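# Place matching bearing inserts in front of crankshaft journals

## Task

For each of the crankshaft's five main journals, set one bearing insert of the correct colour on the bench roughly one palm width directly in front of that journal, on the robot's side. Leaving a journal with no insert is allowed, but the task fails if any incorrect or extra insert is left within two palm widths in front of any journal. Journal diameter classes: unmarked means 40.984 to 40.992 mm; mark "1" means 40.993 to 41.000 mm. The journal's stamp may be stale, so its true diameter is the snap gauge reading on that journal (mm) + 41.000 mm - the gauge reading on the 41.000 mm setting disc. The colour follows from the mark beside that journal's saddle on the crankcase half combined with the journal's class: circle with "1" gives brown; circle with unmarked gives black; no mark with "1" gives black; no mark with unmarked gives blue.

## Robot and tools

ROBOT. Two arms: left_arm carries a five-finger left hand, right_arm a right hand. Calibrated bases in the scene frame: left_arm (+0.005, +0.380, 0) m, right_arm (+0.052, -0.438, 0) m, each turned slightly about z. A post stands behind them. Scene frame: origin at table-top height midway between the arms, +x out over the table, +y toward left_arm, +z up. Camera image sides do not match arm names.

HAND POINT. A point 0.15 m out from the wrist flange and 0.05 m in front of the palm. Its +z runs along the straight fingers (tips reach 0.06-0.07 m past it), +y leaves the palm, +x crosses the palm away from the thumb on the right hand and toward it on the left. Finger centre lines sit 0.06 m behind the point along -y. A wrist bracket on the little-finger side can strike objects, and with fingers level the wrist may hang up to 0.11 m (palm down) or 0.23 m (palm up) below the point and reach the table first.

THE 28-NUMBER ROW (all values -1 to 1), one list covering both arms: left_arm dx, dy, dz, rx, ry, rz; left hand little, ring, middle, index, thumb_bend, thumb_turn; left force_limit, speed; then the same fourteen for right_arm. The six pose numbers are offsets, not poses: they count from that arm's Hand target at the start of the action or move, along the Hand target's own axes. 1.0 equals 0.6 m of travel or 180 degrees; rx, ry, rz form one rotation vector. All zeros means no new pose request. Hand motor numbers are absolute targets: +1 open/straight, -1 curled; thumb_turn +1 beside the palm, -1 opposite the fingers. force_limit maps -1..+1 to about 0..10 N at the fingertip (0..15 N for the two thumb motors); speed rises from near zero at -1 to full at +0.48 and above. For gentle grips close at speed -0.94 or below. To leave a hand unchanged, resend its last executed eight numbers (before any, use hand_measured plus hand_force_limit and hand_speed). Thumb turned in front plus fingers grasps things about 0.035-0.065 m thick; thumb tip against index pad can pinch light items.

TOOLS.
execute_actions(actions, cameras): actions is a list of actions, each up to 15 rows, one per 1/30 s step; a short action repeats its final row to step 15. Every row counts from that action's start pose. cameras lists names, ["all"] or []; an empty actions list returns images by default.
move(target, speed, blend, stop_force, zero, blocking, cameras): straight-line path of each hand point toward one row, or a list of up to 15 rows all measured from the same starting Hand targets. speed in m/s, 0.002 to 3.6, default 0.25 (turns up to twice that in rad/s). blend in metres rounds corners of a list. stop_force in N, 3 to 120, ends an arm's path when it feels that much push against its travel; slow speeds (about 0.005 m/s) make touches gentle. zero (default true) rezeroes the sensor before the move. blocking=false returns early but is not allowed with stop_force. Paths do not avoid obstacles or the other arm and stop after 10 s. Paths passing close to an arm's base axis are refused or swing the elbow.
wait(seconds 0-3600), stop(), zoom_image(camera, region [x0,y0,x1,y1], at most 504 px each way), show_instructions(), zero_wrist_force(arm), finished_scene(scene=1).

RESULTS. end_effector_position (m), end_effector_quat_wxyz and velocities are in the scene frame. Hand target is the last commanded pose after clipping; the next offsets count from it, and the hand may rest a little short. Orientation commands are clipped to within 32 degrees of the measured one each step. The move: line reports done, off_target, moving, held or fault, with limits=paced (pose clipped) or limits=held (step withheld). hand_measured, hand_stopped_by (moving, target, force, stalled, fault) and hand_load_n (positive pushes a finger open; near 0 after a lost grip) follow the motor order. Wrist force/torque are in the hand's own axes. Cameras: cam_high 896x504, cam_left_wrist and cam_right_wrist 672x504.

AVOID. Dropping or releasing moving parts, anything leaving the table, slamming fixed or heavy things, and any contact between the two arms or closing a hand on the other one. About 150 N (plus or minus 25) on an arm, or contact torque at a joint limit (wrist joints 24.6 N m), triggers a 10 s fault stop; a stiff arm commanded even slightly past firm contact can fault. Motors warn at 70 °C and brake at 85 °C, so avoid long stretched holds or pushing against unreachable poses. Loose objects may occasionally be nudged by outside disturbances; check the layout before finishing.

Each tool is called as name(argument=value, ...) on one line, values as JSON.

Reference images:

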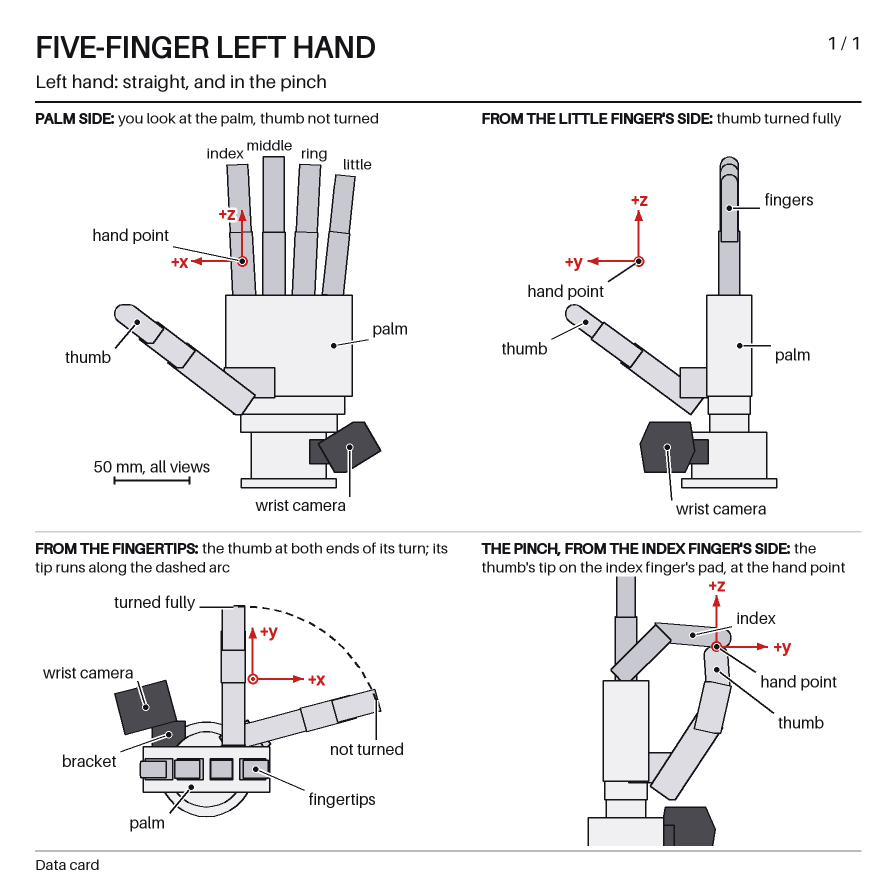

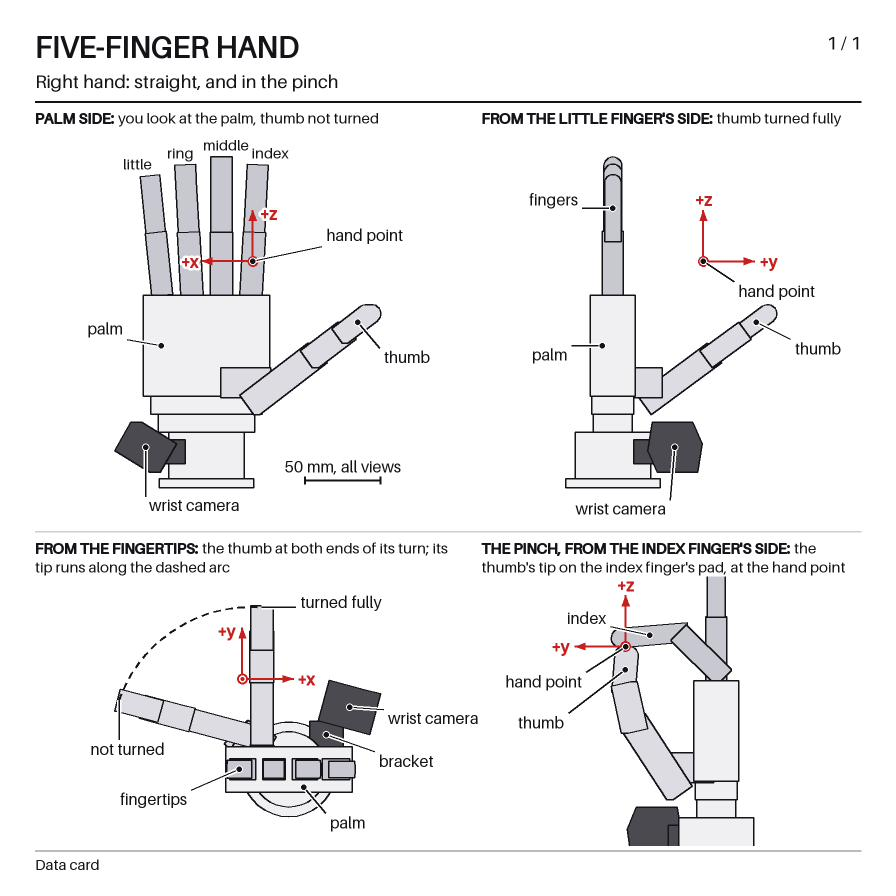

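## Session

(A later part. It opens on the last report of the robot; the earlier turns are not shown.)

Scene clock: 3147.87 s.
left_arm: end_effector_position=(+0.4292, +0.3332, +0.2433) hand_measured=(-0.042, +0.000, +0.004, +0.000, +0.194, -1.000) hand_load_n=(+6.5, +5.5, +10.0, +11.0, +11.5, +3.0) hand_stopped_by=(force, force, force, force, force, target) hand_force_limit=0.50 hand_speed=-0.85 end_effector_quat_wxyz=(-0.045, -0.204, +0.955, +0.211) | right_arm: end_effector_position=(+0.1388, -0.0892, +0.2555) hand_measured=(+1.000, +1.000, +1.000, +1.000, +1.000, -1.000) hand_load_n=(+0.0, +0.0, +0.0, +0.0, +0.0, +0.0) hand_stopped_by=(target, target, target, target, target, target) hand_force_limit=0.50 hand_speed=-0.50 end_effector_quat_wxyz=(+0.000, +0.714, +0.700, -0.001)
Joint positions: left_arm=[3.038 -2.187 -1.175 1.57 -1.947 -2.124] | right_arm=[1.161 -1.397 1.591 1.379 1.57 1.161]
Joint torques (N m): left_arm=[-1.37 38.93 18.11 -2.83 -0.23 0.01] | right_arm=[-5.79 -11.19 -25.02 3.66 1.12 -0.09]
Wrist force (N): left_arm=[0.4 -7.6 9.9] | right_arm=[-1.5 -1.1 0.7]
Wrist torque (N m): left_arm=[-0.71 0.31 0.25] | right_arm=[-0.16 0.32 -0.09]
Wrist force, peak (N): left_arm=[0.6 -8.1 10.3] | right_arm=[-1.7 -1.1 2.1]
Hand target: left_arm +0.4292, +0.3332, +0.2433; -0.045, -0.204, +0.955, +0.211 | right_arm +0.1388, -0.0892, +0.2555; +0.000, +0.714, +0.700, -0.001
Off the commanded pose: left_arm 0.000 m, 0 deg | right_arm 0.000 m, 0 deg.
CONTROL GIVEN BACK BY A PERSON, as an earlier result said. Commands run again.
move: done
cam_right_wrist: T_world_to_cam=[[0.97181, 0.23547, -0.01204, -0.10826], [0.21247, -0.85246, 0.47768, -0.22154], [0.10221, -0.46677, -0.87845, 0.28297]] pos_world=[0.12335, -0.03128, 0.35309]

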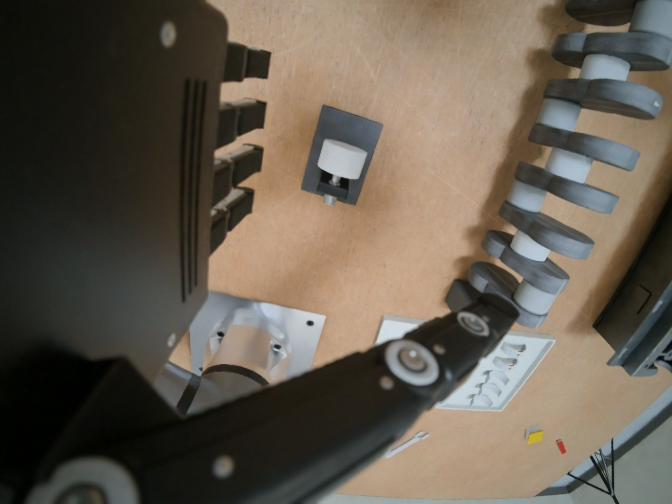

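move(target=[[0,0.0822,-0.1769,0,0,0,-0.4,-0.4,-0.5,-0.4,-0.3,-1,0.5,-0.85,-0.391,0.5267,-0.0742,0,0,0.756,1,1,1,1,1,1,0.5,-0.5]], speed=0.2, cameras=["all"])

Scene clock: 3254.97 s.
left_arm: end_effector_position=(+0.4291, +0.3333, +0.3604) hand_measured=(-0.042, +0.000, +0.004, +0.000, +0.194, -1.000) hand_load_n=(+6.5, +5.5, +10.0, +10.5, +11.5, +2.5) hand_stopped_by=(force, force, force, force, force, target) hand_force_limit=0.50 hand_speed=-0.85 end_effector_quat_wxyz=(-0.045, -0.204, +0.955, +0.211) | right_arm: end_effector_position=(+0.4501, -0.3301, +0.2997) hand_measured=(+1.000, +1.000, +1.000, +1.000, +1.000, +1.000) hand_load_n=(+0.0, +0.0, +0.0, +0.0, +0.0, +0.0) hand_stopped_by=(target, target, target, target, target, target) hand_force_limit=0.50 hand_speed=-0.50 end_effector_quat_wxyz=(+0.001, +0.916, -0.401, -0.001)
Joint positions: left_arm=[3.038 -2.162 -0.916 1.285 -1.947 -2.124] | right_arm=[0.006 -1.16 1.166 1.567 1.572 2.381]
Joint torques (N m): left_arm=[5 39.54 11.9 -1.45 -2.98 1.02] | right_arm=[-4.08 -48.82 -20.92 0.71 1.83 0.9]
Wrist force (N): left_arm=[0.2 -7.5 10.2] | right_arm=[-1.5 -1.0 0.7]
Wrist torque (N m): left_arm=[-0.71 0.34 0.23] | right_arm=[-0.20 0.32 -0.10]
Wrist force, peak (N): left_arm=[0.5 -8.3 10.8] | right_arm=[-1.3 -1.9 0.9]
Hand target: left_arm +0.4291, +0.3333, +0.3604; -0.045, -0.204, +0.955, +0.211 | right_arm +0.4501, -0.3301, +0.2998; +0.001, +0.916, -0.401, -0.001
Off the commanded pose: left_arm 0.000 m, 0 deg | right_arm 0.000 m, 0 deg.
move: done
cam_left_wrist: T_world_to_cam=[[0.11304, -0.89231, -0.43704, 0.40742], [-0.77417, -0.35481, 0.52419, 0.26633], [-0.6228, 0.27909, -0.73091, 0.5544]] pos_world=[0.50541, 0.30332, 0.44367]
cam_right_wrist: T_world_to_cam=[[-0.53648, -0.84388, -0.00757, -0.03228], [-0.74338, 0.4683, 0.47757, 0.35204], [-0.39947, 0.26183, -0.87856, 0.64395]] pos_world=[0.50162, -0.36071, 0.39739]

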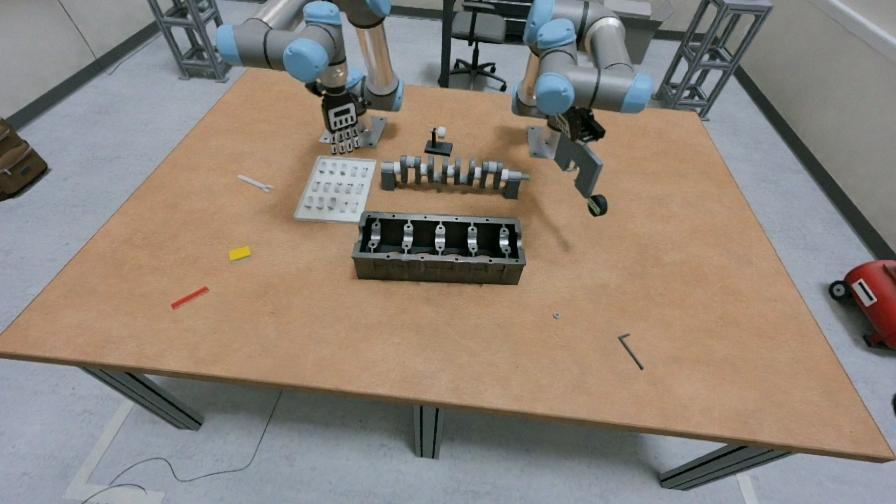

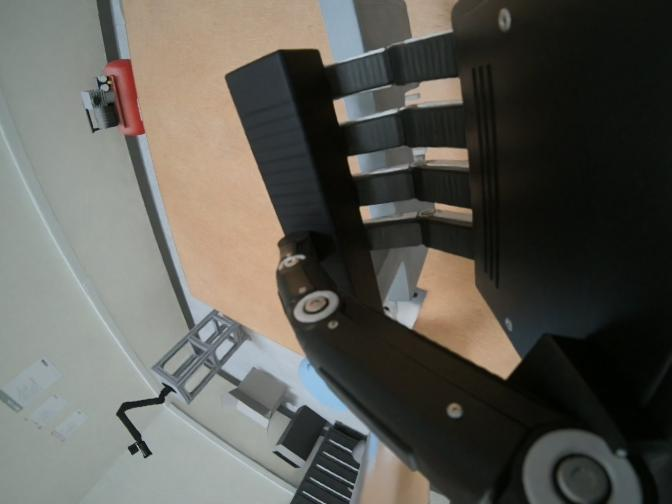

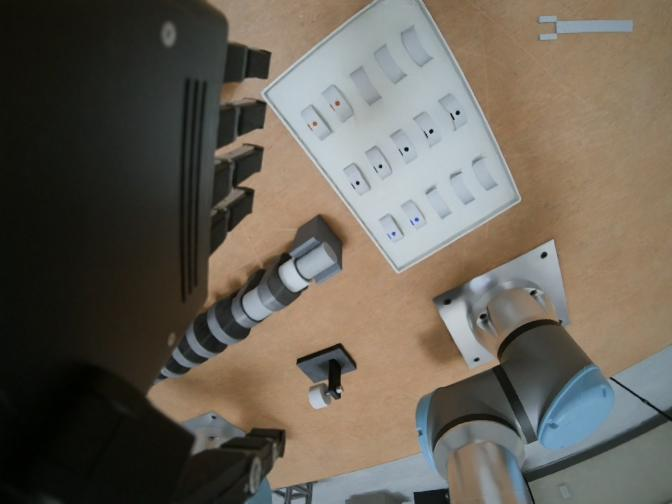

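move(target=[[0.7582,-0.3812,-0.1772,0,-0.0632,0.136,-0.4,-0.4,-0.5,-0.4,-0.3,-1,0.5,-0.85,0,0,0,0,0,0,1,1,1,1,1,1,0.5,-0.5]], speed=0.12, cameras=["all"])

zoom_image(camera="cam_right_wrist", region=[220, 280, 480, 480])

Scene clock: 3273.23 s.
left_arm: end_effector_position=(+0.2027, +0.0319, +0.3601) hand_measured=(-0.042, +0.000, +0.004, +0.000, +0.194, -1.000) hand_load_n=(+7.0, +6.0, +10.5, +11.5, +10.0, +2.5) hand_stopped_by=(force, force, force, force, force, target) hand_force_limit=0.50 hand_speed=-0.85 end_effector_quat_wxyz=(-0.008, -0.039, +0.976, +0.215) | right_arm: end_effector_position=(+0.4501, -0.3301, +0.2998) hand_measured=(+1.000, +1.000, +1.000, +1.000, +1.000, +1.000) hand_load_n=(+0.0, -0.5, +0.0, +0.0, +0.0, +0.0) hand_stopped_by=(target, target, target, target, target, target) hand_force_limit=0.50 hand_speed=-0.50 end_effector_quat_wxyz=(+0.001, +0.916, -0.401, -0.001)
Joint positions: left_arm=[2.242 -2.184 -0.915 1.165 -1.813 -2.581] | right_arm=[0.006 -1.16 1.166 1.566 1.572 2.381]
Joint torques (N m): left_arm=[-8.9 36.17 25.3 -5.62 -1.49 -1.24] | right_arm=[-6.74 -47.66 -17.72 0.87 -1.3 -0.06]
Wrist force (N): left_arm=[0.4 -8.2 10.2] | right_arm=[-1.6 -0.9 0.8]
Wrist torque (N m): left_arm=[-0.83 0.32 0.25] | right_arm=[-0.19 0.33 -0.11]
Wrist force, peak (N): left_arm=[4.3 -11.2 9.2] | right_arm=[-1.7 -1.2 0.9]
Hand target: left_arm +0.2027, +0.0318, +0.3601; -0.008, -0.039, +0.976, +0.215 (not the last commanded pose) | right_arm +0.4501, -0.3301, +0.2998; +0.001, +0.916, -0.401, -0.001
Off the commanded pose: left_arm 0.143 m, 7 deg | right_arm 0.000 m, 0 deg.
move: held (left_arm; a check stopped the path); limits=held
pose unreachable (left arm): on one or more control steps of this call, first in action 0 (counted from 0), this arm could not follow its commanded pose, so it was not sent that pose on those steps. It may still have moved: this result reports where it is.
cause: moving toward the commanded pose would bring a part of the arm too close to another arm (a part of this arm just beyond joint 4 (wrist 1) and a part of the right arm just beyond its joint 2 (shoulder lift), at the place that arm is still heading or pushing toward).
cam_left_wrist: T_world_to_cam=[[-0.1925, -0.87855, -0.43715, 0.22555], [-0.84855, -0.07472, 0.52381, -0.00949], [-0.49285, 0.47178, -0.73111, 0.46491]] pos_world=[0.2645, -0.02188, 0.44347]
cam_right_wrist: T_world_to_cam=[[-0.5367, -0.84374, -0.0077, -0.03206], [-0.74338, 0.4685, 0.47738, 0.35214], [-0.39917, 0.26193, -0.87867, 0.64397]] pos_world=[0.50162, -0.36071, 0.39749]

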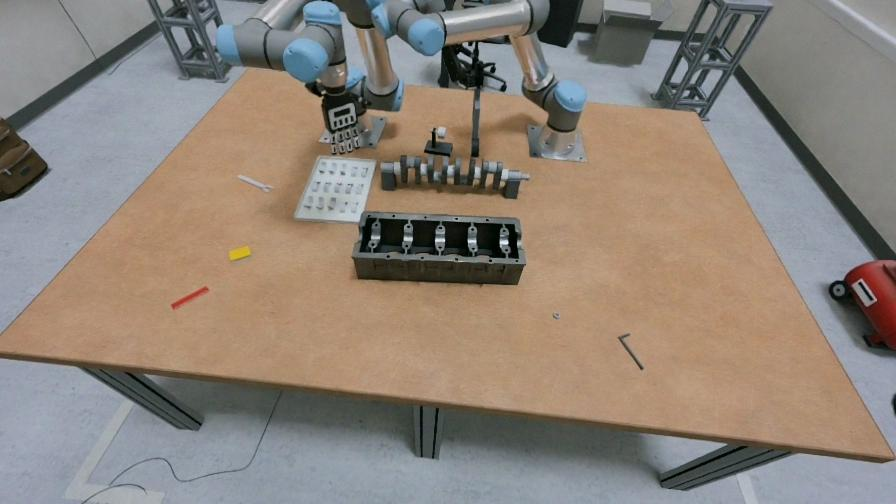

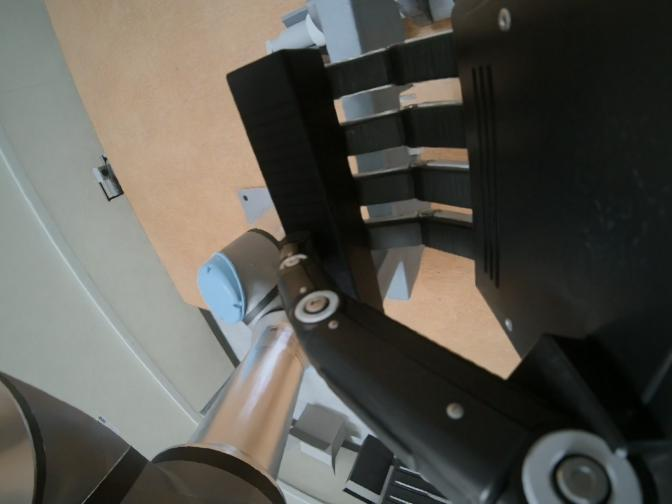

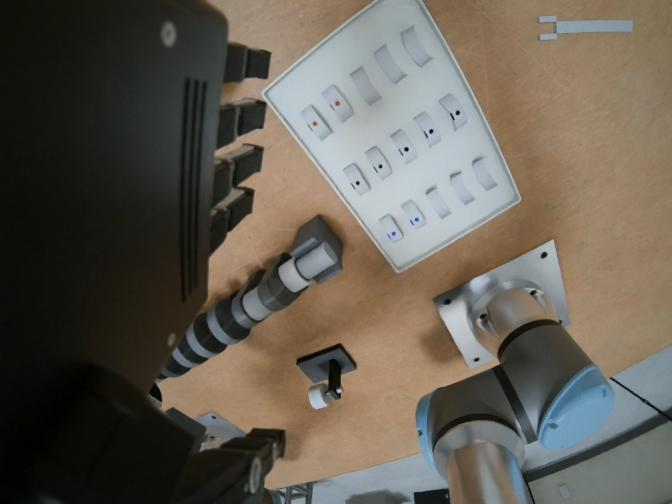

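Scaled by 1.938 from the camera's image (finer frame: 960x720).

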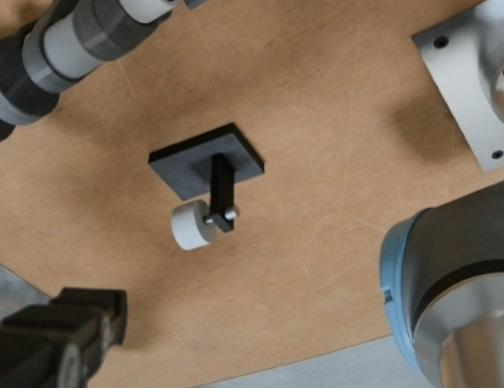

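move(target=[[-0.4531,0.0705,0.0332,0.0006,-0.2209,0.4769,-0.4,-0.4,-0.5,-0.4,-0.3,-1,0.5,-0.85,0,0,0,0,0,0,1,1,1,1,1,1,0.5,-0.5]], speed=0.15, cameras=["all"])

zoom_image(camera="cam_high", region=[430, 60, 600, 260])

Scene clock: 3366.73 s.
left_arm: end_effector_position=(+0.4699, +0.1001, +0.3602) hand_measured=(-0.042, +0.000, +0.004, +0.000, +0.194, -1.000) hand_load_n=(+6.5, +5.5, +10.0, +10.5, +12.0, +2.5) hand_stopped_by=(force, force, force, force, force, target) hand_force_limit=0.50 hand_speed=-0.85 end_effector_quat_wxyz=(+0.152, +0.691, +0.690, +0.152) | right_arm: end_effector_position=(+0.4501, -0.3301, +0.2998) hand_measured=(+1.000, +1.000, +1.000, +1.000, +1.000, +1.000) hand_load_n=(+0.0, +0.0, +0.0, +0.0, +0.0, +0.0) hand_stopped_by=(target, target, target, target, target, target) hand_force_limit=0.50 hand_speed=-0.50 end_effector_quat_wxyz=(+0.001, +0.916, -0.401, -0.001)
Joint positions: left_arm=[2.644 -1.845 -1.224 1.888 -1.767 -0.445] | right_arm=[0.006 -1.16 1.166 1.566 1.572 2.381]
Joint torques (N m): left_arm=[3.58 26.86 28.67 -3.72 -1.52 1.84] | right_arm=[-6.89 -45.57 -12.25 0.82 -1.24 -0.83]
Wrist force (N): left_arm=[0.1 -7.7 10.1] | right_arm=[-1.7 -1.1 1.0]
Wrist torque (N m): left_arm=[-0.73 0.38 0.39] | right_arm=[-0.22 0.34 -0.11]
Wrist force, peak (N): left_arm=[1.2 -9.8 9.7] | right_arm=[-1.7 -1.3 0.9]
Hand target: left_arm +0.4699, +0.1001, +0.3601; +0.152, +0.691, +0.690, +0.152 | right_arm +0.4501, -0.3301, +0.2998; +0.001, +0.916, -0.401, -0.001
Off the commanded pose: left_arm 0.000 m, 0 deg | right_arm 0.000 m, 0 deg.
move: done
cam_left_wrist: T_world_to_cam=[[-0.8605, 0.26231, -0.43673, 0.53648], [-0.00643, 0.8516, 0.52415, -0.26621], [0.50941, 0.45384, -0.73112, 0.09525]] pos_world=[0.41141, 0.04276, 0.44347]
cam_right_wrist: T_world_to_cam=[[-0.5367, -0.84374, -0.0077, -0.03206], [-0.74338, 0.4685, 0.47738, 0.35214], [-0.39917, 0.26193, -0.87867, 0.64397]] pos_world=[0.50162, -0.36071, 0.39749]

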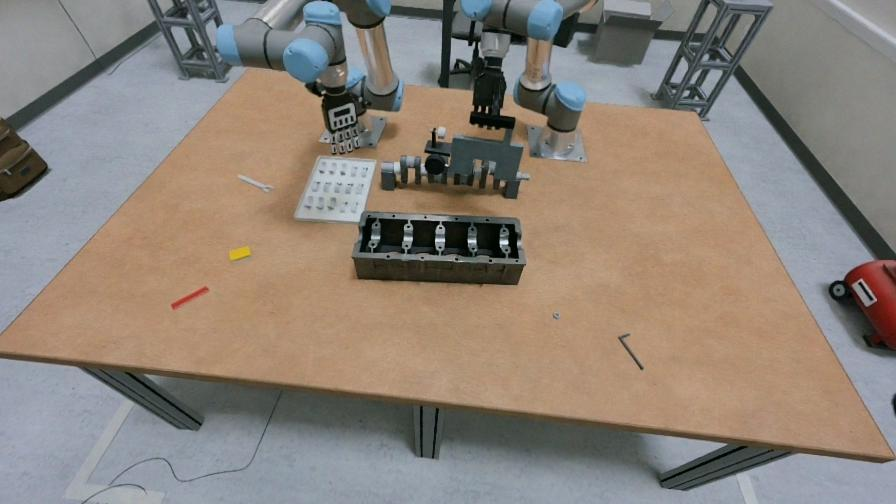

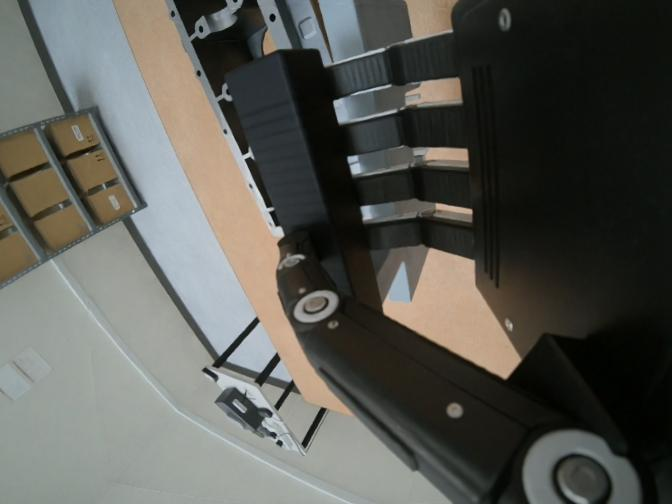

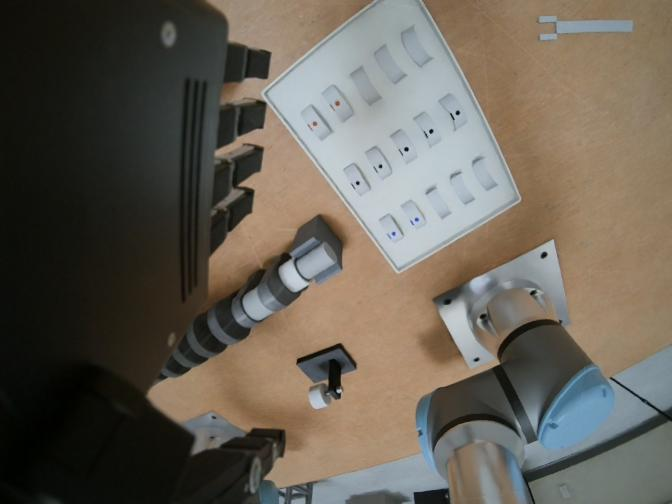

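Scaled by 2.520 from the camera's image (finer frame: 1280x720).

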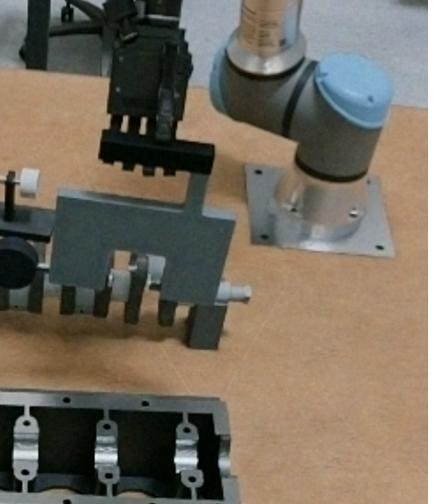

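move(target=[[0,-0.0079,0.235,0.0667,0,0,-0.4,-0.4,-0.5,-0.4,-0.3,-1,0.5,-0.85,0,0,0,0,0,0,1,1,1,1,1,1,0.5,-0.5]], speed=0.1, cameras=["cam_high"])

zoom_image(camera="cam_high", region=[400, 100, 600, 280])

Scene clock: 3390.90 s.
left_arm: end_effector_position=(+0.5249, +0.1000, +0.2303) hand_measured=(-0.042, +0.000, +0.004, +0.000, +0.194, -1.000) hand_load_n=(+7.5, +6.0, +10.5, +11.5, +10.0, +3.0) hand_stopped_by=(force, force, force, force, force, target) hand_force_limit=0.50 hand_speed=-0.85 end_effector_quat_wxyz=(+0.079, +0.703, +0.702, +0.079) | right_arm: end_effector_position=(+0.4501, -0.3301, +0.2998) hand_measured=(+1.000, +1.000, +1.000, +1.000, +1.000, +1.000) hand_load_n=(+0.0, +0.0, +0.0, +0.0, -0.5, +0.0) hand_stopped_by=(target, target, target, target, target, target) hand_force_limit=0.50 hand_speed=-0.50 end_effector_quat_wxyz=(+0.001, +0.916, -0.401, -0.001)
Joint positions: left_arm=[2.737 -2.066 -1.215 1.919 -1.655 -0.381] | right_arm=[0.006 -1.16 1.166 1.566 1.572 2.381]
Joint torques (N m): left_arm=[-5.45 38.15 13.87 -4.71 -2.56 -1.54] | right_arm=[-7.53 -44.71 -11.75 0.85 -1.16 -0.74]
Wrist force (N): left_arm=[0.7 -4.8 10.9] | right_arm=[-1.6 -1.1 0.8]
Wrist torque (N m): left_arm=[-0.64 0.36 0.20] | right_arm=[-0.21 0.33 -0.11]
Wrist force, peak (N): left_arm=[0.1 -4.5 12.4] | right_arm=[-1.7 -1.2 0.9]
Hand target: left_arm +0.5249, +0.1000, +0.2302; +0.079, +0.703, +0.702, +0.079 | right_arm +0.4501, -0.3301, +0.2998; +0.001, +0.916, -0.401, -0.001
Off the commanded pose: left_arm 0.000 m, 0 deg | right_arm 0.000 m, 0 deg.
move: done

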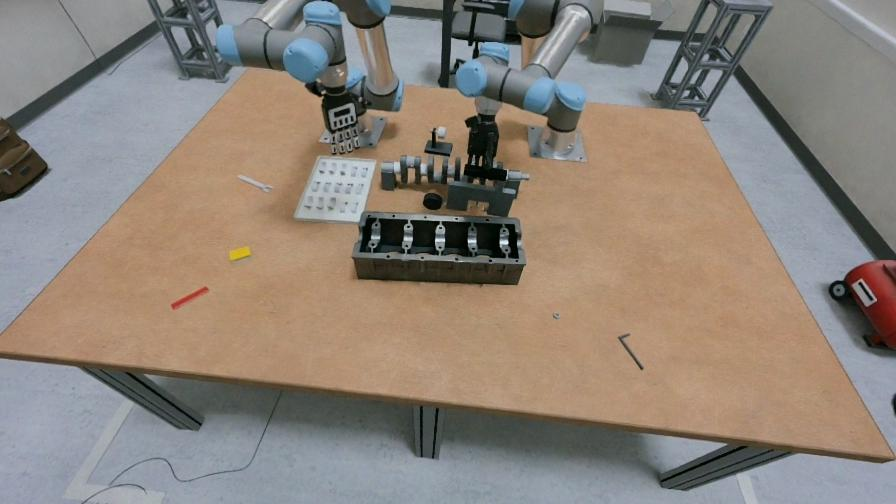

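Scaled by 2.520 from the camera's image (finer frame: 1280x720).

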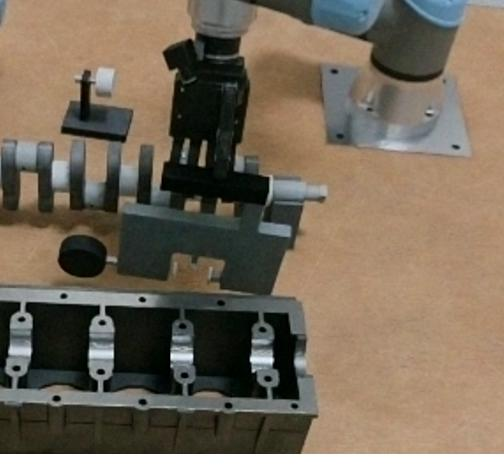

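move(target=[[0,-0.0185,0.0813,0,0,0,-0.4,-0.4,-0.5,-0.4,-0.3,-1,0.5,-0.85,0,0,0,0,0,0,1,1,1,1,1,1,0.5,-0.5]], speed=0.015, stop_force=5)

Scene clock: 3402.70 s.
left_arm: end_effector_position=(+0.5249, +0.1000, +0.1936) hand_measured=(-0.042, +0.000, +0.004, +0.000, +0.194, -1.000) hand_load_n=(+3.0, +4.0, +10.0, +13.5, +9.5, +4.5) hand_stopped_by=(force, force, force, force, force, target) hand_force_limit=0.50 hand_speed=-0.85 end_effector_quat_wxyz=(+0.079, +0.703, +0.702, +0.079) | right_arm: end_effector_position=(+0.4501, -0.3301, +0.2998) hand_measured=(+1.000, +1.000, +1.000, +1.000, +1.000, +1.000) hand_load_n=(+0.0, +0.5, +0.0, +0.0, +0.0, +0.0) hand_stopped_by=(target, target, target, target, target, target) hand_force_limit=0.50 hand_speed=-0.50 end_effector_quat_wxyz=(+0.001, +0.916, -0.401, -0.001)
Joint positions: left_arm=[2.737 -2.083 -1.285 2.005 -1.655 -0.381] | right_arm=[0.006 -1.16 1.166 1.566 1.572 2.381]
Joint torques (N m): left_arm=[-7.36 45.99 25.77 -3.6 -0.96 -1.51] | right_arm=[-7.29 -44.33 -12.17 0.78 -1.13 -0.89]
Wrist force (N): left_arm=[-0.8 -3.2 5.4] | right_arm=[-1.5 -1.1 0.9]
Wrist torque (N m): left_arm=[-0.75 0.07 0.07] | right_arm=[-0.22 0.32 -0.11]
Wrist force, peak (N): left_arm=[0.0 -4.8 11.0] | right_arm=[-1.7 -1.3 0.9]
Hand target: left_arm +0.5249, +0.0999, +0.1936; +0.079, +0.703, +0.702, +0.079 (not the last commanded pose) | right_arm +0.4501, -0.3301, +0.2998; +0.001, +0.916, -0.401, -0.001
Off the commanded pose: left_arm 0.013 m, 0 deg | right_arm 0.000 m, 0 deg.
move: contact (left_arm)

move(target=[[0,0.0011,-0.0049,0,0,0,-0.4,-0.4,-0.5,-0.4,-0.3,-1,0.5,-0.85,0,0,0,0,0,0,1,1,1,1,1,1,0.5,-0.5]], speed=0.02)

move(target=[[0,0.0975,0.0222,0,0,0,-0.4,-0.4,-0.5,-0.4,-0.3,-1,0.5,-0.85,0,0,0,0,0,0,1,1,1,1,1,1,0.5,-0.5]], speed=0.015, stop_force=4, cameras=["cam_high","cam_left_wrist"])

zoom_image(camera="cam_high", region=[400, 100, 600, 280])

Scene clock: 3411.50 s.
left_arm: end_effector_position=(+0.5249, +0.1000, +0.1967) hand_measured=(-0.042, +0.000, +0.004, +0.000, +0.194, -1.000) hand_load_n=(+6.5, +6.0, +10.5, +13.0, +9.5, +3.5) hand_stopped_by=(force, force, force, force, force, target) hand_force_limit=0.50 hand_speed=-0.85 end_effector_quat_wxyz=(+0.079, +0.703, +0.702, +0.079) | right_arm: end_effector_position=(+0.4501, -0.3301, +0.2998) hand_measured=(+1.000, +1.000, +1.000, +1.000, +1.000, +1.000) hand_load_n=(+0.0, -0.5, +0.0, +0.0, +0.0, +0.0) hand_stopped_by=(target, target, target, target, target, target) hand_force_limit=0.50 hand_speed=-0.50 end_effector_quat_wxyz=(+0.001, +0.916, -0.401, -0.001)
Joint positions: left_arm=[2.737 -2.081 -1.28 1.998 -1.655 -0.381] | right_arm=[0.006 -1.16 1.166 1.566 1.572 2.381]
Joint torques (N m): left_arm=[-6.96 37.06 14.12 0.91 0.56 -1.37] | right_arm=[-7.2 -43.29 -12.61 0.81 -0.96 -0.86]
Wrist force (N): left_arm=[0.7 -4.8 9.4] | right_arm=[-1.5 -1.2 0.8]
Wrist torque (N m): left_arm=[-0.72 0.25 0.19] | right_arm=[-0.23 0.32 -0.11]
Wrist force, peak (N): left_arm=[0.3 -5.2 10.3] | right_arm=[-1.7 -1.1 0.9]
Hand target: left_arm +0.5249, +0.0999, +0.1966; +0.079, +0.703, +0.702, +0.079 | right_arm +0.4501, -0.3301, +0.2998; +0.001, +0.916, -0.401, -0.001
Off the commanded pose: left_arm 0.000 m, 0 deg | right_arm 0.000 m, 0 deg.
move: done

Scene clock: 3415.43 s.
left_arm: end_effector_position=(+0.5679, +0.0999, +0.1966) hand_measured=(-0.042, +0.000, +0.004, +0.000, +0.194, -1.000) hand_load_n=(+5.5, +5.5, +10.0, +11.5, +11.0, +3.0) hand_stopped_by=(force, force, force, force, force, target) hand_force_limit=0.50 hand_speed=-0.85 end_effector_quat_wxyz=(+0.079, +0.703, +0.702, +0.079) | right_arm: end_effector_position=(+0.4501, -0.3301, +0.2998) hand_measured=(+1.000, +1.000, +1.000, +1.000, +1.000, +1.000) hand_load_n=(+0.0, +0.0, +0.0, +0.0, +0.0, +0.0) hand_stopped_by=(target, target, target, target, target, target) hand_force_limit=0.50 hand_speed=-0.50 end_effector_quat_wxyz=(+0.001, +0.916, -0.401, -0.001)
Joint positions: left_arm=[2.768 -2.17 -1.139 1.949 -1.648 -0.351] | right_arm=[0.006 -1.16 1.166 1.566 1.572 2.381]
Joint torques (N m): left_arm=[-6.91 47.57 30.01 1.87 -2.06 -1.31] | right_arm=[-7.62 -42.35 -13.04 0.77 -0.92 -0.92]
Wrist force (N): left_arm=[-0.9 -8.9 10.7] | right_arm=[-1.4 -1.1 0.8]
Wrist torque (N m): left_arm=[-0.80 0.40 -0.05] | right_arm=[-0.21 0.31 -0.10]
Wrist force, peak (N): left_arm=[-0.3 -9.7 10.9] | right_arm=[-1.7 -1.1 1.0]
Hand target: left_arm +0.5679, +0.0999, +0.1966; +0.079, +0.703, +0.702, +0.079 (not the last commanded pose) | right_arm +0.4501, -0.3301, +0.2998; +0.001, +0.916, -0.401, -0.001
Off the commanded pose: left_arm 0.017 m, 0 deg | right_arm 0.000 m, 0 deg.
move: contact (left_arm)
cam_left_wrist: T_world_to_cam=[[-0.93243, 0.26267, -0.24814, 0.55318], [0.10305, 0.85149, 0.51414, -0.23991], [0.34634, 0.45383, -0.82103, 0.03618]] pos_world=[0.52799, 0.04256, 0.29032]

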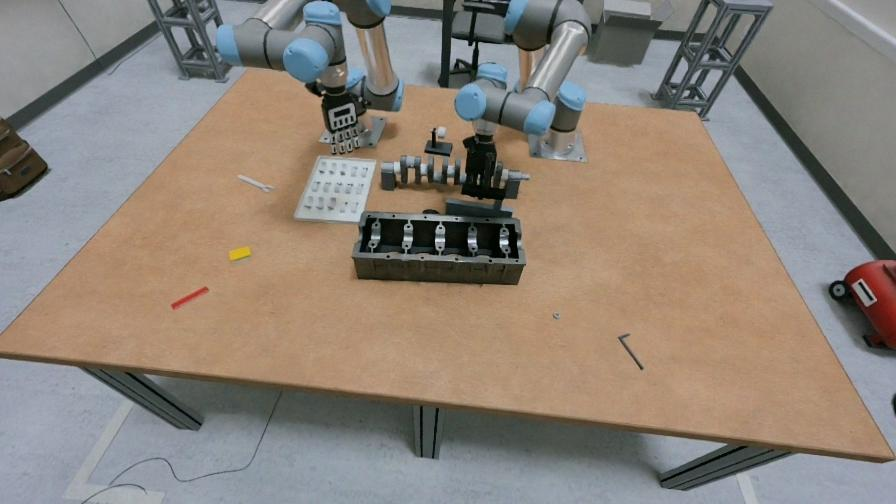

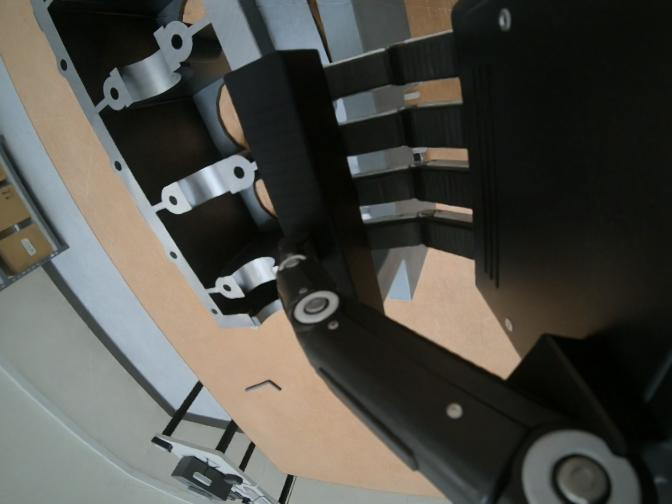

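Scaled by 2.520 from the camera's image (finer frame: 1280x720).

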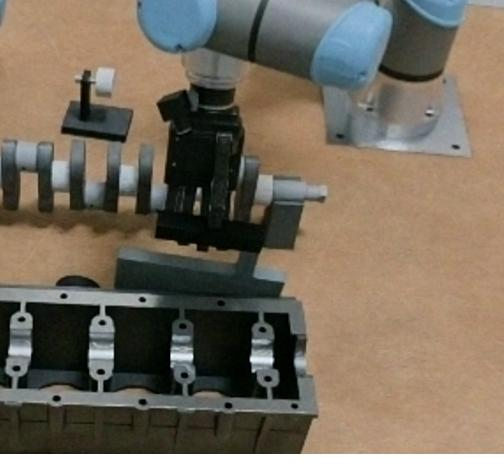

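move(target=[[0,-0.0055,0.0244,0,0,0,-0.4,-0.4,-0.5,-0.4,-0.3,-1,0.5,-0.85,0,0,0,0,0,0,1,1,1,1,1,1,0.5,-0.5]], speed=0.01, stop_force=7, cameras=["cam_left_wrist"])

Scene clock: 3422.27 s.
left_arm: end_effector_position=(+0.5679, +0.0999, +0.1944) hand_measured=(-0.042, +0.000, +0.004, +0.000, +0.194, -1.000) hand_load_n=(+3.5, +4.0, +10.0, +12.0, +11.5, +4.0) hand_stopped_by=(force, force, force, force, force, target) hand_force_limit=0.50 hand_speed=-0.85 end_effector_quat_wxyz=(+0.079, +0.703, +0.702, +0.079) | right_arm: end_effector_position=(+0.4501, -0.3301, +0.2998) hand_measured=(+1.000, +1.000, +1.000, +1.000, +1.000, +1.000) hand_load_n=(+0.0, +0.0, +0.0, +0.0, +0.0, +0.0) hand_stopped_by=(target, target, target, target, target, target) hand_force_limit=0.50 hand_speed=-0.50 end_effector_quat_wxyz=(+0.001, +0.916, -0.401, -0.001)
Joint positions: left_arm=[2.768 -2.171 -1.143 1.954 -1.648 -0.351] | right_arm=[0.006 -1.16 1.166 1.566 1.572 2.381]
Joint torques (N m): left_arm=[-6.39 52.8 29.53 -3.97 -2.14 -1.47] | right_arm=[-7.34 -42.06 -12.03 0.9 -0.91 -0.9]
Wrist force (N): left_arm=[-0.9 -8.2 8.8] | right_arm=[-1.5 -1.1 0.9]
Wrist torque (N m): left_arm=[-0.72 0.24 0.00] | right_arm=[-0.21 0.32 -0.11]
Wrist force, peak (N): left_arm=[-0.5 -9.0 10.6] | right_arm=[-1.6 -1.3 1.1]
Hand target: left_arm +0.5679, +0.0999, +0.1944; +0.079, +0.703, +0.702, +0.079 (not the last commanded pose) | right_arm +0.4501, -0.3301, +0.2998; +0.001, +0.916, -0.401, -0.001
Off the commanded pose: left_arm 0.013 m, 0 deg | right_arm 0.000 m, 0 deg.
move: contact (left_arm)
cam_left_wrist: T_world_to_cam=[[-0.93241, 0.26264, -0.24826, 0.55263], [0.10296, 0.85151, 0.51413, -0.23868], [0.34643, 0.45382, -0.821, 0.03424]] pos_world=[0.52799, 0.04256, 0.28802]

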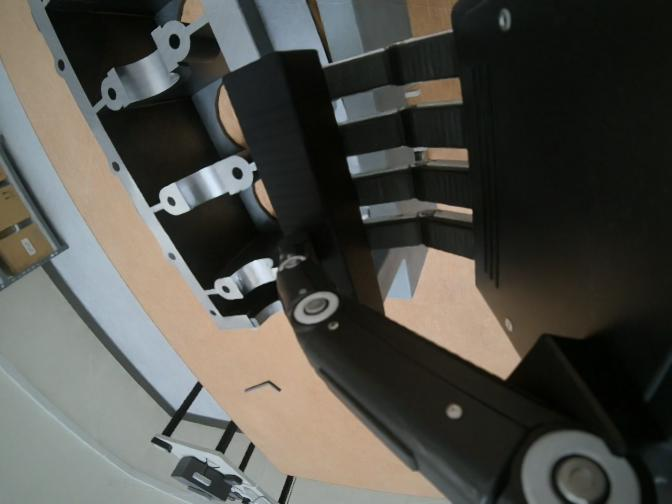

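move(target=[[0,0,0,0,0,0,-0.4,-0.4,-0.5,-0.4,-0.3,-1,0.5,-0.85,-0.193,-0.11,0.033,0,0,0.25,1,1,1,1,1,1,0.5,-0.5]], speed=0.2, cameras=["cam_right_wrist"])

zoom_image(camera="cam_right_wrist", region=[200, 200, 450, 450])

Scene clock: 3472.17 s.
left_arm: end_effector_position=(+0.5679, +0.0999, +0.1944) hand_measured=(-0.042, +0.000, +0.004, +0.000, +0.194, -1.000) hand_load_n=(+3.5, +4.0, +10.0, +11.5, +11.5, +4.0) hand_stopped_by=(force, force, force, force, force, target) hand_force_limit=0.50 hand_speed=-0.85 end_effector_quat_wxyz=(+0.079, +0.703, +0.702, +0.079) | right_arm: end_effector_position=(+0.4199, -0.2003, +0.2799) hand_measured=(+1.000, +1.000, +1.000, +1.000, +1.000, +1.000) hand_load_n=(+0.0, +0.0, +0.0, +0.0, -0.5, +0.0) hand_stopped_by=(target, target, target, target, target, target) hand_force_limit=0.50 hand_speed=-0.50 end_effector_quat_wxyz=(+0.001, +0.693, -0.721, +0.000)
Joint positions: left_arm=[2.768 -2.171 -1.143 1.954 -1.648 -0.351] | right_arm=[0.182 -1.176 1.239 1.509 1.572 3.343]
Joint torques (N m): left_arm=[-6.75 52.94 29.57 -1.91 -1.15 -1.27] | right_arm=[-3.6 -23.89 -24.02 4.37 2.08 1.46]
Wrist force (N): left_arm=[-0.9 -8.1 9.1] | right_arm=[-1.5 -1.0 1.0]
Wrist torque (N m): left_arm=[-0.71 0.27 0.00] | right_arm=[-0.21 0.34 -0.11]
Wrist force, peak (N): left_arm=[-1.2 -8.7 9.2] | right_arm=[-2.0 -0.8 1.1]
Hand target: left_arm +0.5679, +0.0999, +0.1944; +0.079, +0.703, +0.702, +0.079 | right_arm +0.4199, -0.2003, +0.2799; +0.001, +0.693, -0.721, +0.000
Off the commanded pose: left_arm 0.000 m, 0 deg | right_arm 0.000 m, 0 deg.
move: done
cam_right_wrist: T_world_to_cam=[[-0.9761, -0.21719, -0.00813, 0.37115], [-0.19482, 0.85773, 0.47576, 0.12647], [-0.09636, 0.46597, -0.87954, 0.49439]] pos_world=[0.43456, -0.25823, 0.37769]

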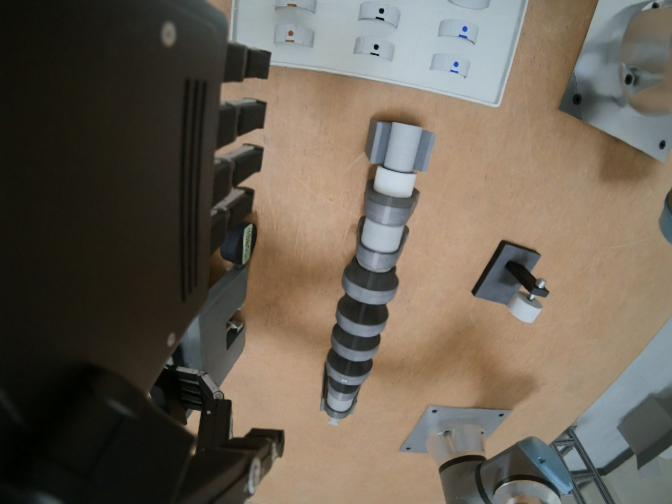

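Scaled by 2.016 from the camera's image (finer frame: 960x720).

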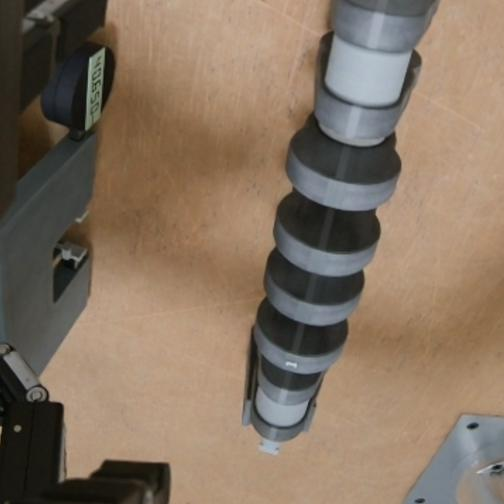

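move(target=[[0,-0.0288,-0.0237,0,-0.0065,-0.057,-0.4,-0.4,-0.5,-0.4,-0.3,-1,0.5,-0.85,0,0,0,0,0,0,1,1,1,1,1,1,0.5,-0.5]], speed=0.05)

move(target=[[0,0.065,0.0148,0,0,0,-0.4,-0.4,-0.5,-0.4,-0.3,-1,0.5,-0.85,0,0,0,0,0,0,1,1,1,1,1,1,0.5,-0.5]], speed=0.015, stop_force=4, cameras=["cam_high","cam_right_wrist"])

zoom_image(camera="cam_high", region=[400, 140, 560, 280])

Scene clock: 3524.23 s.
left_arm: end_effector_position=(+0.5478, +0.0999, +0.2044) hand_measured=(-0.042, +0.000, +0.004, +0.000, +0.194, -1.000) hand_load_n=(+7.5, +6.5, +11.0, +12.0, +9.5, +2.5) hand_stopped_by=(force, force, force, force, force, target) hand_force_limit=0.50 hand_speed=-0.85 end_effector_quat_wxyz=(+0.093, +0.638, +0.762, +0.064) | right_arm: end_effector_position=(+0.4199, -0.2003, +0.2799) hand_measured=(+1.000, +1.000, +1.000, +1.000, +1.000, +1.000) hand_load_n=(+0.0, +0.0, +0.0, +0.0, +0.0, +0.0) hand_stopped_by=(target, target, target, target, target, target) hand_force_limit=0.50 hand_speed=-0.50 end_effector_quat_wxyz=(+0.001, +0.693, -0.721, +0.000)
Joint positions: left_arm=[2.749 -2.142 -1.157 1.946 -1.634 -0.548] | right_arm=[0.182 -1.176 1.239 1.509 1.572 3.343]
Joint torques (N m): left_arm=[2.56 39.97 20.55 -4.04 0.23 1.92] | right_arm=[-7.77 -19.8 -23.99 4.3 1.64 -0.95]
Wrist force (N): left_arm=[1.4 -4.7 11.0] | right_arm=[-1.5 -1.1 1.0]
Wrist torque (N m): left_arm=[-0.69 0.31 0.17] | right_arm=[-0.22 0.34 -0.11]
Wrist force, peak (N): left_arm=[-0.8 -8.2 10.3] | right_arm=[-1.7 -1.1 1.2]
Hand target: left_arm +0.5479, +0.0999, +0.2044; +0.093, +0.638, +0.762, +0.064 | right_arm +0.4199, -0.2003, +0.2799; +0.001, +0.693, -0.721, +0.000
Off the commanded pose: left_arm 0.000 m, 0 deg | right_arm 0.000 m, 0 deg.
move: done

Scene clock: 3526.77 s.
left_arm: end_effector_position=(+0.5728, +0.1042, +0.2042) hand_measured=(-0.042, +0.000, +0.004, +0.000, +0.194, -1.000) hand_load_n=(+6.5, +5.5, +10.0, +10.5, +12.0, +2.5) hand_stopped_by=(force, force, force, force, force, target) hand_force_limit=0.50 hand_speed=-0.85 end_effector_quat_wxyz=(+0.093, +0.638, +0.762, +0.064) | right_arm: end_effector_position=(+0.4199, -0.2003, +0.2799) hand_measured=(+1.000, +1.000, +1.000, +1.000, +1.000, +1.000) hand_load_n=(+0.0, +0.0, +0.0, +0.0, +0.0, +0.0) hand_stopped_by=(target, target, target, target, target, target) hand_force_limit=0.50 hand_speed=-0.50 end_effector_quat_wxyz=(+0.001, +0.693, -0.721, +0.000)
Joint positions: left_arm=[2.774 -2.19 -1.079 1.918 -1.629 -0.524] | right_arm=[0.182 -1.176 1.239 1.509 1.572 3.343]
Joint torques (N m): left_arm=[-7.82 50.28 28.14 1.77 -2.08 -1.81] | right_arm=[-7.43 -20.14 -22.95 4.23 1.5 -0.97]
Wrist force (N): left_arm=[2.4 -6.7 9.3] | right_arm=[-1.5 -1.2 1.1]
Wrist torque (N m): left_arm=[-0.65 0.14 0.44] | right_arm=[-0.24 0.34 -0.12]
Wrist force, peak (N): left_arm=[0.1 -8.0 11.1] | right_arm=[-1.7 -1.3 1.1]
Hand target: left_arm +0.5728, +0.1042, +0.2043; +0.093, +0.638, +0.762, +0.064 (not the last commanded pose) | right_arm +0.4199, -0.2003, +0.2799; +0.001, +0.693, -0.721, +0.000
Off the commanded pose: left_arm 0.015 m, 0 deg | right_arm 0.000 m, 0 deg.
move: contact (left_arm)
cam_right_wrist: T_world_to_cam=[[-0.97612, -0.21708, -0.00793, 0.37122], [-0.19463, 0.8578, 0.4757, 0.12649], [-0.09646, 0.46589, -0.87957, 0.49435]] pos_world=[0.43466, -0.25823, 0.37759]

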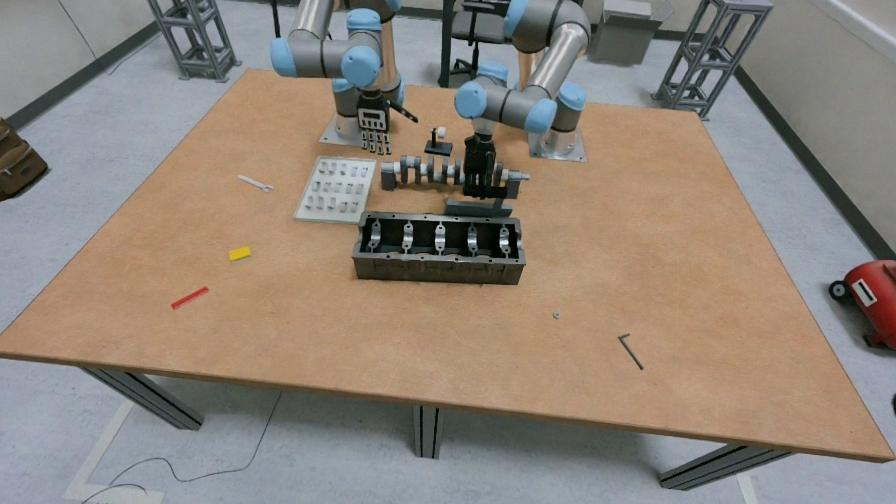

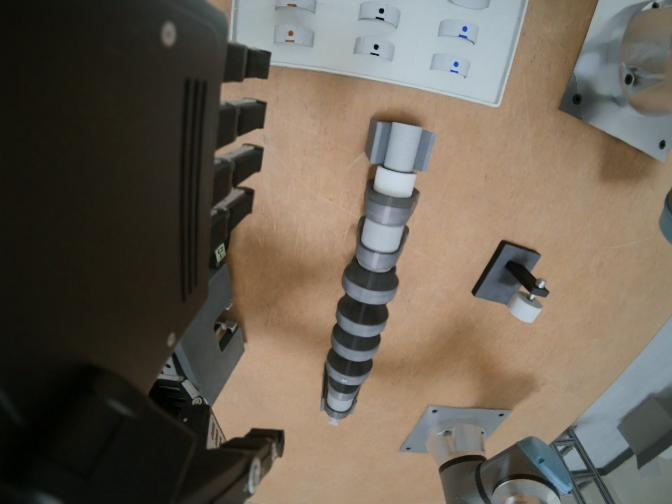

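Scaled by 3.150 from the camera's image (finer frame: 1280x720).

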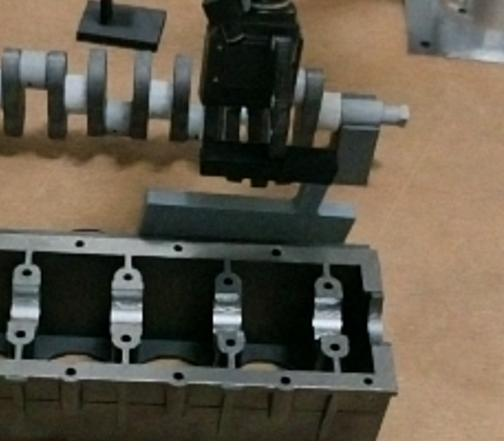

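move(target=[[0,-0.0074,0.0325,0,0,0,-0.4,-0.4,-0.5,-0.4,-0.3,-1,0.5,-0.85,0,0,0,0,0,0,1,1,1,1,1,1,0.5,-0.5]], speed=0.01, stop_force=6)

Scene clock: 3534.07 s.
left_arm: end_effector_position=(+0.5729, +0.1034, +0.1923) hand_measured=(-0.042, +0.000, +0.004, +0.000, +0.194, -1.000) hand_load_n=(+6.5, +5.5, +9.5, +8.5, +13.5, +2.0) hand_stopped_by=(force, force, force, force, force, target) hand_force_limit=0.50 hand_speed=-0.85 end_effector_quat_wxyz=(+0.093, +0.638, +0.762, +0.064) | right_arm: end_effector_position=(+0.4199, -0.2003, +0.2799) hand_measured=(+1.000, +1.000, +1.000, +1.000, +1.000, +1.000) hand_load_n=(+0.0, +0.0, +0.0, +0.0, +0.0, +0.0) hand_stopped_by=(target, target, target, target, target, target) hand_force_limit=0.50 hand_speed=-0.50 end_effector_quat_wxyz=(+0.001, +0.693, -0.721, +0.000)
Joint positions: left_arm=[2.772 -2.196 -1.101 1.945 -1.629 -0.525] | right_arm=[0.182 -1.176 1.239 1.509 1.572 3.343]
Joint torques (N m): left_arm=[5.11 54.35 29.54 -3.62 -1.3 1.01] | right_arm=[-7.12 -21.18 -23.89 4.32 1.02 -0.9]
Wrist force (N): left_arm=[0.2 -8.6 9.1] | right_arm=[-1.6 -1.1 1.1]
Wrist torque (N m): left_arm=[-0.76 0.31 0.58] | right_arm=[-0.23 0.35 -0.12]
Wrist force, peak (N): left_arm=[0.4 -8.6 9.2] | right_arm=[-1.7 -1.3 1.1]
Hand target: left_arm +0.5729, +0.1035, +0.1923; +0.093, +0.638, +0.762, +0.064 (not the last commanded pose) | right_arm +0.4199, -0.2003, +0.2799; +0.001, +0.693, -0.721, +0.000
Off the commanded pose: left_arm 0.008 m, 0 deg | right_arm 0.000 m, 0 deg.
move: contact (left_arm)

move(target=[[0,-0.0037,0.0163,0,0,0,-0.4,-0.4,-0.5,-0.4,-0.3,-1,0.5,-0.85,0,0,0,0,0,0,1,1,1,1,1,1,0.5,-0.5]], speed=0.008, stop_force=8, cameras=["cam_left_wrist"])

Scene clock: 3541.03 s.
left_arm: end_effector_position=(+0.5729, +0.1034, +0.1916) hand_measured=(-0.042, +0.000, +0.004, +0.000, +0.194, -1.000) hand_load_n=(+5.5, +4.5, +8.0, +7.0, +14.0, +1.5) hand_stopped_by=(force, force, force, force, force, target) hand_force_limit=0.50 hand_speed=-0.85 end_effector_quat_wxyz=(+0.093, +0.638, +0.762, +0.064) | right_arm: end_effector_position=(+0.4199, -0.2003, +0.2799) hand_measured=(+1.000, +1.000, +1.000, +1.000, +1.000, +1.000) hand_load_n=(+0.0, +0.0, +0.0, +0.0, +0.0, +0.0) hand_stopped_by=(target, target, target, target, target, target) hand_force_limit=0.50 hand_speed=-0.50 end_effector_quat_wxyz=(+0.001, +0.693, -0.721, +0.000)
Joint positions: left_arm=[2.772 -2.196 -1.102 1.947 -1.629 -0.525] | right_arm=[0.182 -1.176 1.239 1.509 1.572 3.343]
Joint torques (N m): left_arm=[1.06 48.94 23.91 -5.58 0.21 -0.5] | right_arm=[-6.18 -21.08 -24.34 4.12 0.59 -0.92]
Wrist force (N): left_arm=[-4.3 -2.8 1.7] | right_arm=[-1.5 -1.2 1.0]
Wrist torque (N m): left_arm=[-0.51 0.26 0.40] | right_arm=[-0.24 0.34 -0.12]
Wrist force, peak (N): left_arm=[0.5 -9.1 9.3] | right_arm=[-1.7 -1.3 1.1]
Hand target: left_arm +0.5729, +0.1034, +0.1917; +0.094, +0.638, +0.762, +0.064 (not the last commanded pose) | right_arm +0.4199, -0.2003, +0.2799; +0.001, +0.693, -0.721, +0.000
Off the commanded pose: left_arm 0.009 m, 0 deg | right_arm 0.000 m, 0 deg.
move: contact (left_arm)
cam_left_wrist: T_world_to_cam=[[-0.96209, 0.08594, -0.25883, 0.59306], [-0.04514, 0.88578, 0.4619, -0.14951], [0.26896, 0.45608, -0.84832, 0.07808]] pos_world=[0.54283, 0.04586, 0.2888]

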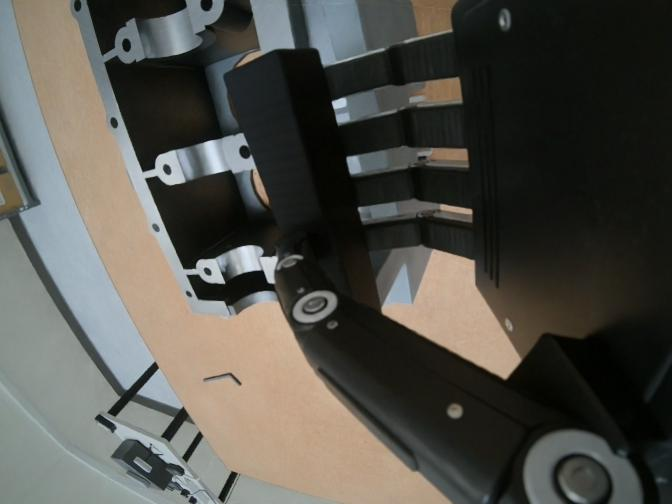

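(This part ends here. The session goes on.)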